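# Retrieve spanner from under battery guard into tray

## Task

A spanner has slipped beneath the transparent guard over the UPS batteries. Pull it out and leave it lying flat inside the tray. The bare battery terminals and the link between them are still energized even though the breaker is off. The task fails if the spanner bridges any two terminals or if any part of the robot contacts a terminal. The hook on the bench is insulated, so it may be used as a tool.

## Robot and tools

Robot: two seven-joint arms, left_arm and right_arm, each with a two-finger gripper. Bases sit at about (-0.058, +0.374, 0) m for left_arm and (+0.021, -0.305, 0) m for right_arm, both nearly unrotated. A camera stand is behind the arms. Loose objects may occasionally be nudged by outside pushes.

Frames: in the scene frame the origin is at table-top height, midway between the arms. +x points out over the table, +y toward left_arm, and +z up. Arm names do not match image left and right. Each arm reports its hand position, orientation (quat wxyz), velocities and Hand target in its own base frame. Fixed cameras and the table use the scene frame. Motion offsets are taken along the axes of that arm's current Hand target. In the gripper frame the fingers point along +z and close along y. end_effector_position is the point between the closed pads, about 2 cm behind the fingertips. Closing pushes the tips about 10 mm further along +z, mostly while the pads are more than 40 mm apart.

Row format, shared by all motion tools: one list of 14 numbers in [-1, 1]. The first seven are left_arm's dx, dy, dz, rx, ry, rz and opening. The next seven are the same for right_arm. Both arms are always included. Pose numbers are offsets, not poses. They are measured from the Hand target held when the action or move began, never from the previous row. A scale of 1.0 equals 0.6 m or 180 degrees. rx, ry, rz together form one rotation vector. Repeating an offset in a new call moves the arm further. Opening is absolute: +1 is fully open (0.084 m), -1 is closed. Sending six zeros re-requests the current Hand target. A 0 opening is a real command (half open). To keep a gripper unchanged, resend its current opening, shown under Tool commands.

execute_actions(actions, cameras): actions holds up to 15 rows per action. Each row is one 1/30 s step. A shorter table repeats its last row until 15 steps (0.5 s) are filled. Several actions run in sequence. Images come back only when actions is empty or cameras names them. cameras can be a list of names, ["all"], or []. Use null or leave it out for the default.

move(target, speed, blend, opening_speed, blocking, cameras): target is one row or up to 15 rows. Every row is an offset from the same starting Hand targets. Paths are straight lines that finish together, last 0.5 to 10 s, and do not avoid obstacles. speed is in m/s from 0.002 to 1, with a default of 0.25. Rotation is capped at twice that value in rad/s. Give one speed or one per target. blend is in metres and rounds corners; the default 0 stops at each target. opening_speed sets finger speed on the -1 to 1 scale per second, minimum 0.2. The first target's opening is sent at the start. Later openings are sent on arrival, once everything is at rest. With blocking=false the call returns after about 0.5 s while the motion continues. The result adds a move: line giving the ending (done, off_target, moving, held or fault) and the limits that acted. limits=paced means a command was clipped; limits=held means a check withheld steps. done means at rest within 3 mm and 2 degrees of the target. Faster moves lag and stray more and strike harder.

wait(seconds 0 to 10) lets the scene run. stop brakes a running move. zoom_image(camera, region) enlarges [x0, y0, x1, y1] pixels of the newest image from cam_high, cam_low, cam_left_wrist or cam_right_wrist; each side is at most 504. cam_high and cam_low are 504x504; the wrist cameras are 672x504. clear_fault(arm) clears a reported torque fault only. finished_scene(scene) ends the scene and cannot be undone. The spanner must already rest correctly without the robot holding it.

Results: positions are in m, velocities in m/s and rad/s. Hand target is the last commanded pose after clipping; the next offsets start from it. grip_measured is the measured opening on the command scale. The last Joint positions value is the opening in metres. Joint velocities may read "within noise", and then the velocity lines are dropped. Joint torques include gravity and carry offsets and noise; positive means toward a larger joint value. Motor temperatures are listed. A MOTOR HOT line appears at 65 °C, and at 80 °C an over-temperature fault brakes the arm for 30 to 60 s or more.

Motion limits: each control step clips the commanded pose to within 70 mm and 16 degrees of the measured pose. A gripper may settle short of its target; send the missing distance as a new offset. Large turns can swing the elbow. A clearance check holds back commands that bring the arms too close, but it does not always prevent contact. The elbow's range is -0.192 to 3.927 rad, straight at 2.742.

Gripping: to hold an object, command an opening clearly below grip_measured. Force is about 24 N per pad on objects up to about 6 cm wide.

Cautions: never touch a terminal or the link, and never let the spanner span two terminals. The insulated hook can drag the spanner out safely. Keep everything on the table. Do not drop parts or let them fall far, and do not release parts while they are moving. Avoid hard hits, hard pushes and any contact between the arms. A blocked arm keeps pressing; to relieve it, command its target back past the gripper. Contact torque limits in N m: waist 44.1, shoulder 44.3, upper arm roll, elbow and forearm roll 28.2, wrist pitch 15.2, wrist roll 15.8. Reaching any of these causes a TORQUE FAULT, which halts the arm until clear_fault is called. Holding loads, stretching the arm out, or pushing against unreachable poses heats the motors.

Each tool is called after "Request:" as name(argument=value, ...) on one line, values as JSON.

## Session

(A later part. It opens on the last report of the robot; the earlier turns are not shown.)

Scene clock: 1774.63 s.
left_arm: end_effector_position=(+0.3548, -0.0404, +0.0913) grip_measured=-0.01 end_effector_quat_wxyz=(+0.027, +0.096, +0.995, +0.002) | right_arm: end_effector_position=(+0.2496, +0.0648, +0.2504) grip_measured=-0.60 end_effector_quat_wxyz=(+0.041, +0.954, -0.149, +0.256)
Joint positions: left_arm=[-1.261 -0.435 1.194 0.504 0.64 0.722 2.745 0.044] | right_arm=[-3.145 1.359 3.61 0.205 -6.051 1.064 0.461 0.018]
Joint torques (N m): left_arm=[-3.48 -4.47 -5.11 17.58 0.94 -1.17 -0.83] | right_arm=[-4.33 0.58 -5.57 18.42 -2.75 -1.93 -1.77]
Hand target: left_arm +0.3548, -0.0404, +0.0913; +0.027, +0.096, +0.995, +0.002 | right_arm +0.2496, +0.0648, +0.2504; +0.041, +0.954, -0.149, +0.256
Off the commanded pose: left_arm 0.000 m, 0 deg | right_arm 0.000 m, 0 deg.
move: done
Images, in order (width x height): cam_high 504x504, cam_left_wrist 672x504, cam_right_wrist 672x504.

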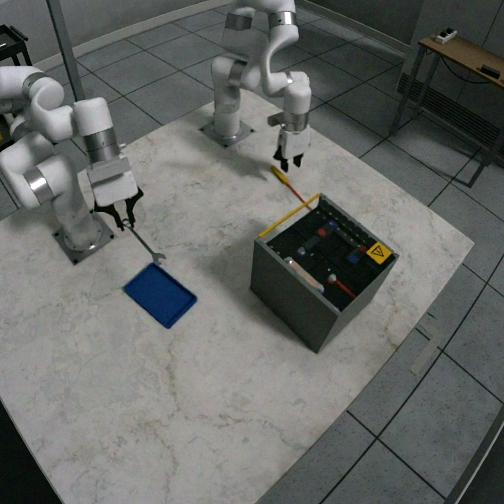

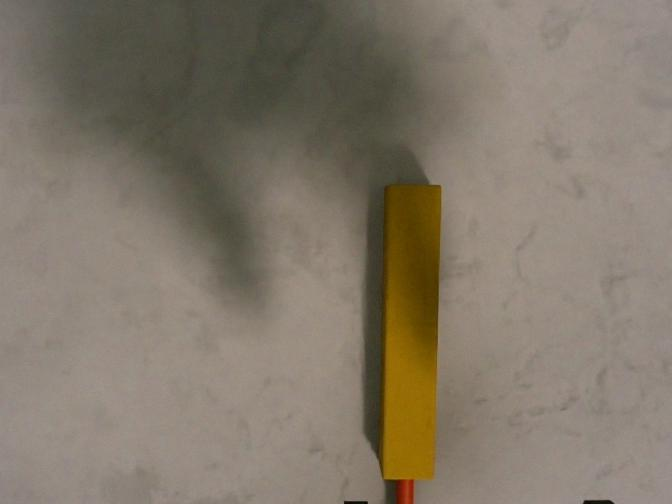

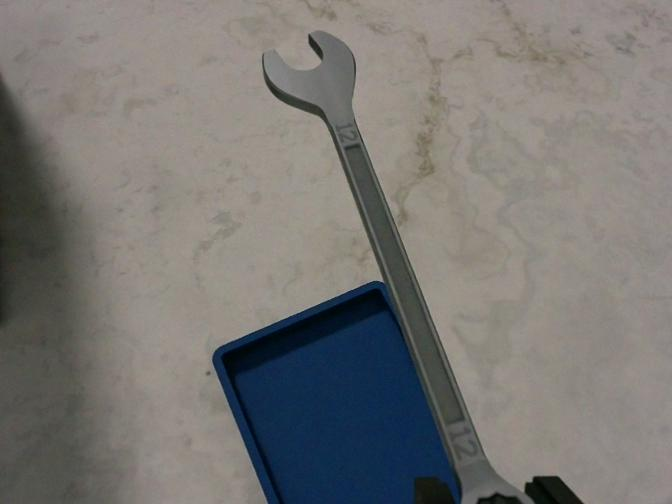

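Request:
move(target=[0,0,0,0,0,0,0,-0.1112,-0.0017,0.2245,0,-0.0444,0,-1], speed=0.1, cameras=["cam_right_wrist","cam_high"])

Request:
zoom_image(camera="cam_high", region=[80, 190, 240, 350])

Scene clock: 1830.47 s.
left_arm: end_effector_position=(+0.3548, -0.0404, +0.0913) grip_measured=-0.01 end_effector_quat_wxyz=(+0.027, +0.096, +0.995, +0.002) | right_arm: end_effector_position=(+0.2590, +0.0627, +0.1004) grip_measured=-0.60 end_effector_quat_wxyz=(+0.030, +0.970, -0.152, +0.189)
Joint positions: left_arm=[-1.261 -0.435 1.194 0.504 0.64 0.722 2.745 0.044] | right_arm=[-3.116 0.879 3.787 -0.026 -5.869 0.504 0.509 0.018]
Joint torques (N m): left_arm=[-3.54 -4.51 -5.23 17.51 0.75 -1.11 -0.81] | right_arm=[-4.55 -4.8 -0.78 20.11 -1.99 -5.2 0.08]
Hand target: left_arm +0.3548, -0.0404, +0.0913; +0.027, +0.096, +0.995, +0.002 | right_arm +0.2590, +0.0627, +0.1004; +0.030, +0.970, -0.152, +0.189
Off the commanded pose: left_arm 0.000 m, 0 deg | right_arm 0.000 m, 0 deg.
move: done
Images, in order (width x height): cam_high 504x504, cam_right_wrist 672x504.

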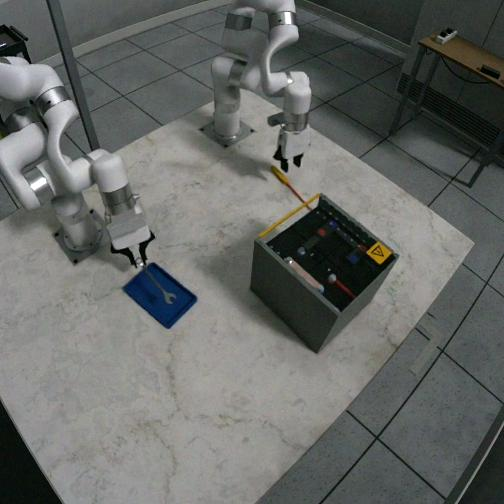

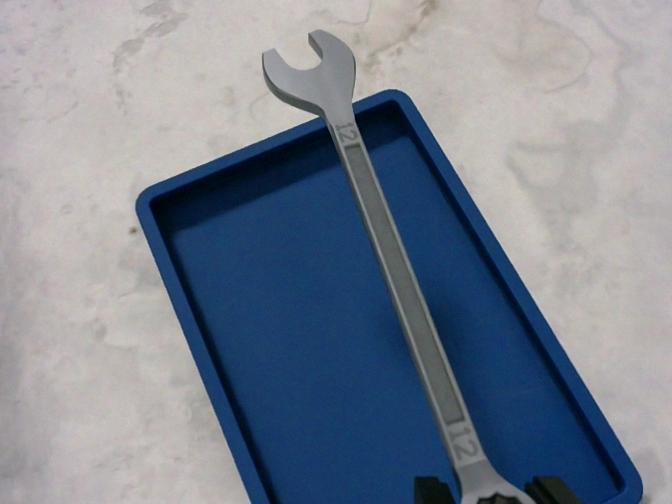

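Scaled by 3.150.

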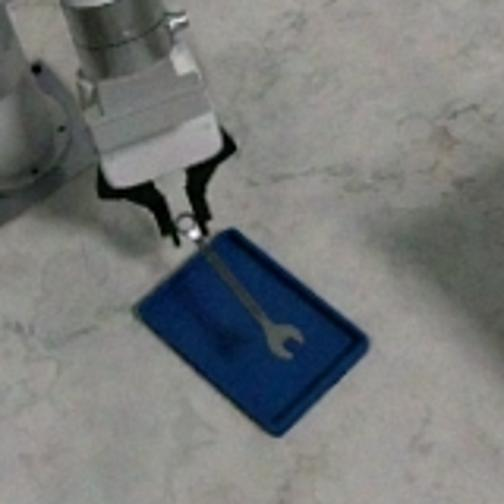

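Request:
move(target=[0,0,0,0,0,0,0,-0.0278,-0.0163,0.0787,-0.0298,0,0.0736,-1], speed=0.06, cameras=["cam_right_wrist","cam_high"])

Request:
zoom_image(camera="cam_high", region=[80, 190, 240, 350])

Scene clock: 1871.90 s.
left_arm: end_effector_position=(+0.3548, -0.0404, +0.0913) grip_measured=-0.01 end_effector_quat_wxyz=(+0.027, +0.096, +0.995, +0.002) | right_arm: end_effector_position=(+0.2641, +0.0713, +0.0503) grip_measured=-0.60 end_effector_quat_wxyz=(+0.053, +0.943, -0.271, +0.184)
Joint positions: left_arm=[-1.261 -0.435 1.194 0.504 0.64 0.722 2.745 0.044] | right_arm=[-3.397 0.546 4.155 0.034 -5.903 0.241 0.908 0.018]
Joint torques (N m): left_arm=[-3.53 -4.31 -5.41 17.41 0.82 -1.12 -0.78] | right_arm=[-4.37 -3.08 -1.29 15.08 -2.37 -4.88 1.85]
Hand target: left_arm +0.3548, -0.0404, +0.0913; +0.027, +0.096, +0.995, +0.002 | right_arm +0.2641, +0.0713, +0.0503; +0.053, +0.943, -0.271, +0.184
Off the commanded pose: left_arm 0.000 m, 0 deg | right_arm 0.000 m, 0 deg.
move: done
Images, in order (width x height): cam_high 504x504, cam_right_wrist 672x504.

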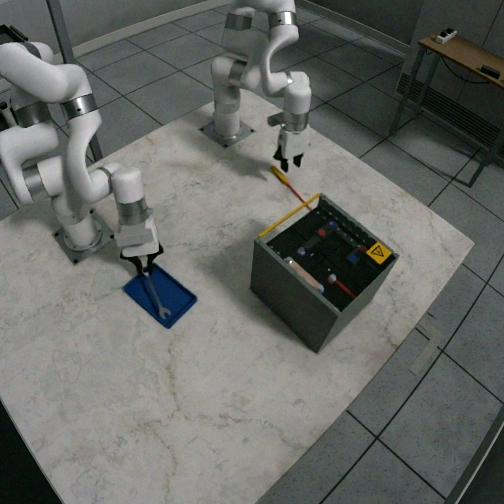

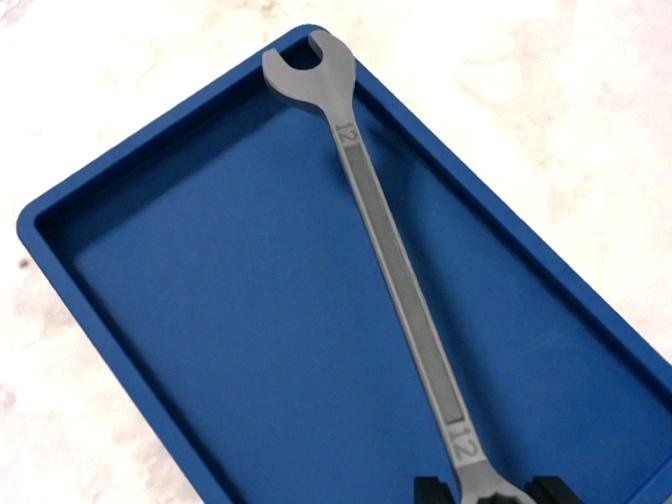

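Scaled by 3.150.

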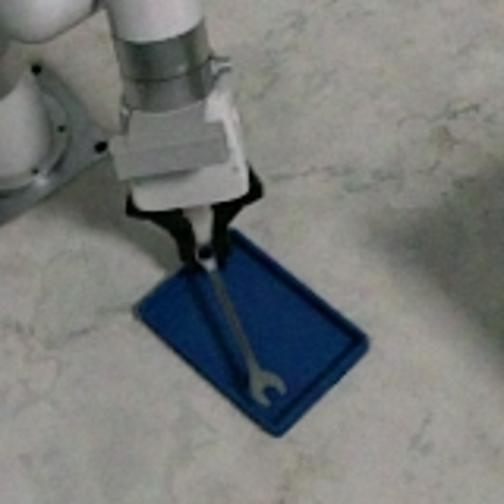

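Request:
move(target=[[0,0,0,0,0,0,0,-0.0037,0.0032,-0.0017,0.0083,0,-0.0206,-1],[0,0,0,0,0,0,0,-0.017,0.0032,0.0313,0.0083,0,-0.0206,-1]], speed=0.04, blend=0.001, cameras=["cam_right_wrist","cam_high"])

Request:
zoom_image(camera="cam_right_wrist", region=[200, 0, 672, 504])

Scene clock: 1897.63 s.
left_arm: end_effector_position=(+0.3548, -0.0404, +0.0913) grip_measured=-0.01 end_effector_quat_wxyz=(+0.027, +0.096, +0.995, +0.002) | right_arm: end_effector_position=(+0.2610, +0.0709, +0.0291) grip_measured=-0.60 end_effector_quat_wxyz=(+0.047, +0.952, -0.238, +0.185)
Joint positions: left_arm=[-1.261 -0.435 1.194 0.504 0.64 0.722 2.745 0.044] | right_arm=[-3.538 0.418 4.275 0.006 -5.977 0.056 0.913 0.018]
Joint torques (N m): left_arm=[-3.89 -4.36 -5.21 17.54 0.98 -0.99 -0.83] | right_arm=[-4.4 -2.55 -0.92 13.06 -2.24 -4.88 1.71]
Hand target: left_arm +0.3548, -0.0404, +0.0913; +0.027, +0.096, +0.995, +0.002 | right_arm +0.2610, +0.0709, +0.0291; +0.047, +0.952, -0.238, +0.185
Off the commanded pose: left_arm 0.000 m, 0 deg | right_arm 0.000 m, 0 deg.
move: done
Images, in order (width x height): cam_high 504x504, cam_right_wrist 672x504.

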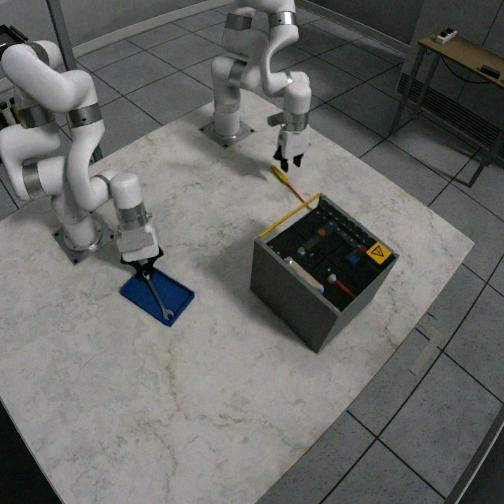

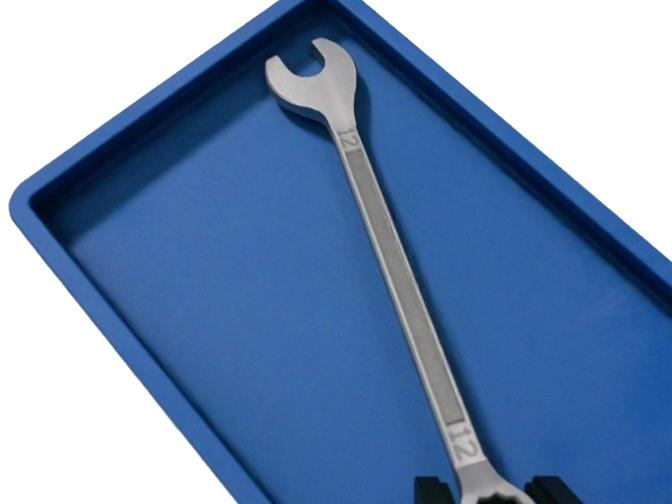

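Scaled by 1.000.

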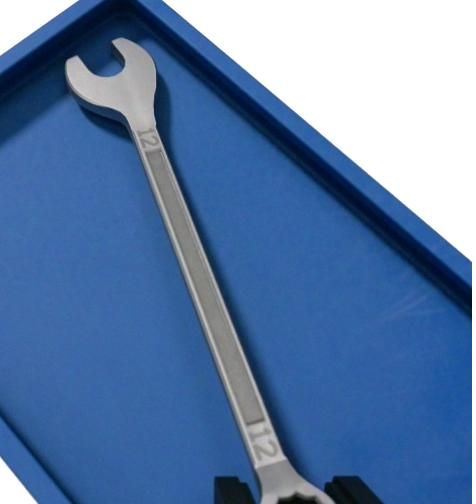

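Request:
zoom_image(camera="cam_high", region=[100, 230, 210, 340])

Scaled by 4.582.

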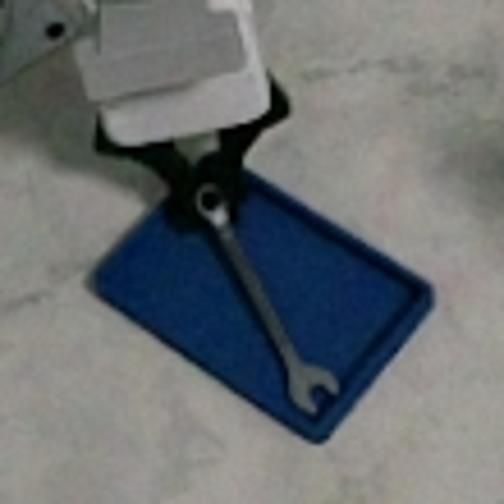

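Request:
move(target=[[0,0,0,0,0,0,0,-0.0012,0,0.0031,0,0,0,-1],[0,0,0,0,0,0,0,-0.0012,0,0.0031,0,0,0,-0.36]], speed=0.03, opening_speed=0.2, cameras=["cam_right_wrist","cam_high"])

Request:
zoom_image(camera="cam_high", region=[100, 230, 210, 340])

Scene clock: 1913.73 s.
left_arm: end_effector_position=(+0.3548, -0.0404, +0.0913) grip_measured=-0.01 end_effector_quat_wxyz=(+0.027, +0.096, +0.995, +0.002) | right_arm: end_effector_position=(+0.2610, +0.0709, +0.0271) grip_measured=-0.38 end_effector_quat_wxyz=(+0.047, +0.952, -0.238, +0.185)
Joint positions: left_arm=[-1.261 -0.435 1.194 0.504 0.64 0.722 2.745 0.044] | right_arm=[-3.566 0.408 4.3 0.006 -5.985 0.042 0.921 0.028]
Joint torques (N m): left_arm=[-3.67 -4.2 -5.25 17.37 1 -1 -0.83] | right_arm=[-4.27 -3.21 -0.99 12.02 -2.25 -4.47 1.79]
Hand target: left_arm +0.3548, -0.0404, +0.0913; +0.027, +0.096, +0.995, +0.002 | right_arm +0.2610, +0.0709, +0.0271; +0.047, +0.952, -0.238, +0.185
Off the commanded pose: left_arm 0.000 m, 0 deg | right_arm 0.000 m, 0 deg.
move: done
Images, in order (width x height): cam_high 504x504, cam_right_wrist 672x504.

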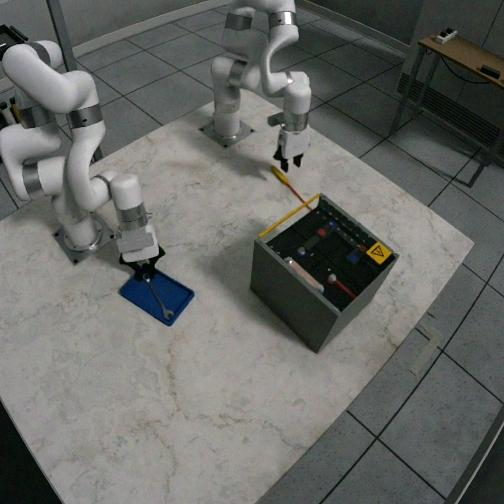

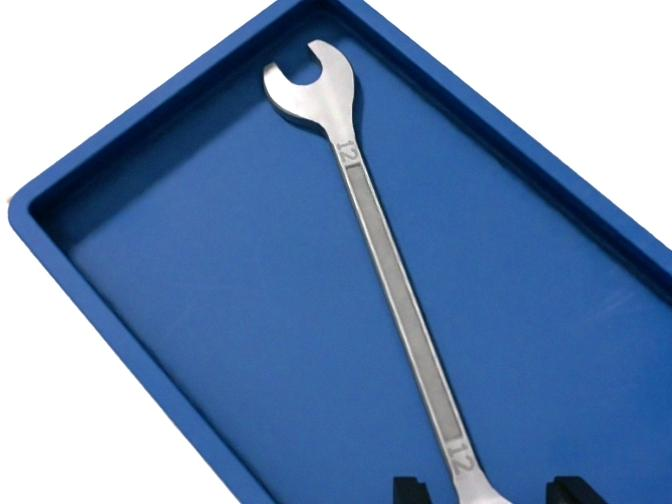

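Scaled by 4.582.

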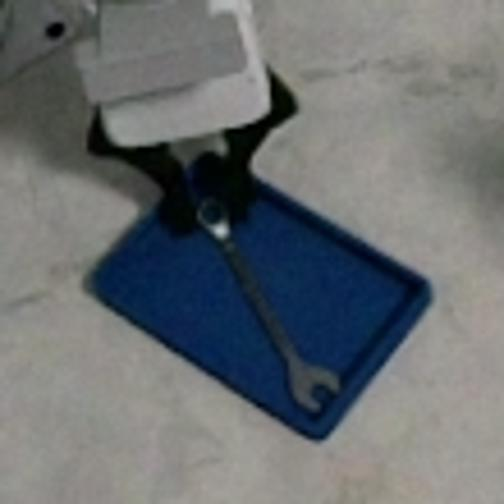

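Request:
move(target=[0,0,0,0,0,0,0,0.0749,0,-0.1854,0,0,0,-0.36], speed=0.1, cameras=["cam_right_wrist","cam_high"])

Request:
zoom_image(camera="cam_high", region=[100, 230, 210, 340])

Scene clock: 1921.83 s.
left_arm: end_effector_position=(+0.3548, -0.0404, +0.0913) grip_measured=-0.01 end_effector_quat_wxyz=(+0.027, +0.096, +0.995, +0.002) | right_arm: end_effector_position=(+0.2610, +0.0711, +0.1470) grip_measured=-0.38 end_effector_quat_wxyz=(+0.047, +0.952, -0.238, +0.185)
Joint positions: left_arm=[-1.261 -0.435 1.194 0.504 0.64 0.722 2.745 0.044] | right_arm=[-3.192 1.015 3.816 0.112 -5.915 0.785 0.678 0.028]
Joint torques (N m): left_arm=[-3.71 -3.98 -5.48 17.51 0.69 -0.92 -0.87] | right_arm=[4.93 4.02 -5.89 20.88 -2.5 -1.48 -1.7]
Motor temperatures (°C): left_arm=[33 35 44 53 41 36 44] | right_arm=[43 39 42 42 37 41 40]
Hand target: left_arm +0.3548, -0.0404, +0.0913; +0.027, +0.096, +0.995, +0.002 | right_arm +0.2611, +0.0711, +0.1471; +0.047, +0.952, -0.238, +0.185
Off the commanded pose: left_arm 0.000 m, 0 deg | right_arm 0.000 m, 0 deg.
move: done
Images, in order (width x height): cam_high 504x504, cam_right_wrist 672x504.

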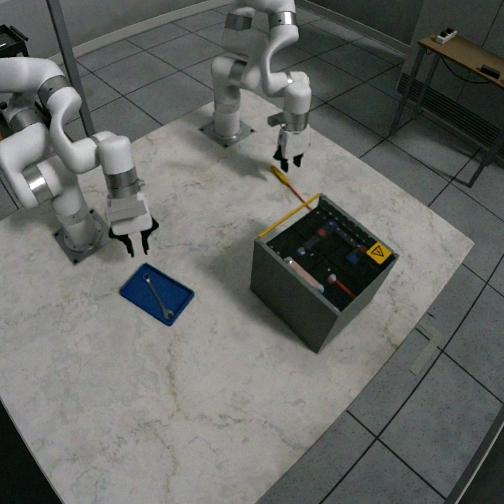

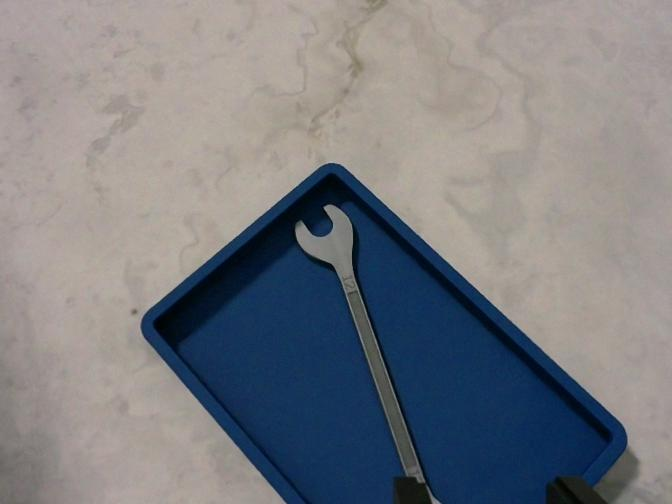

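Scaled by 4.582.

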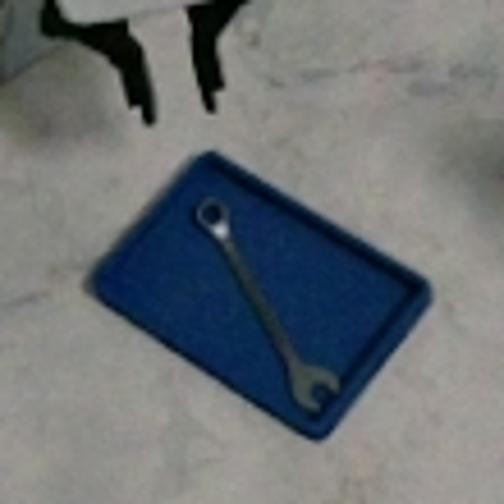

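Request:
finished_scene(scene=1)

The scene is finished: the task was done.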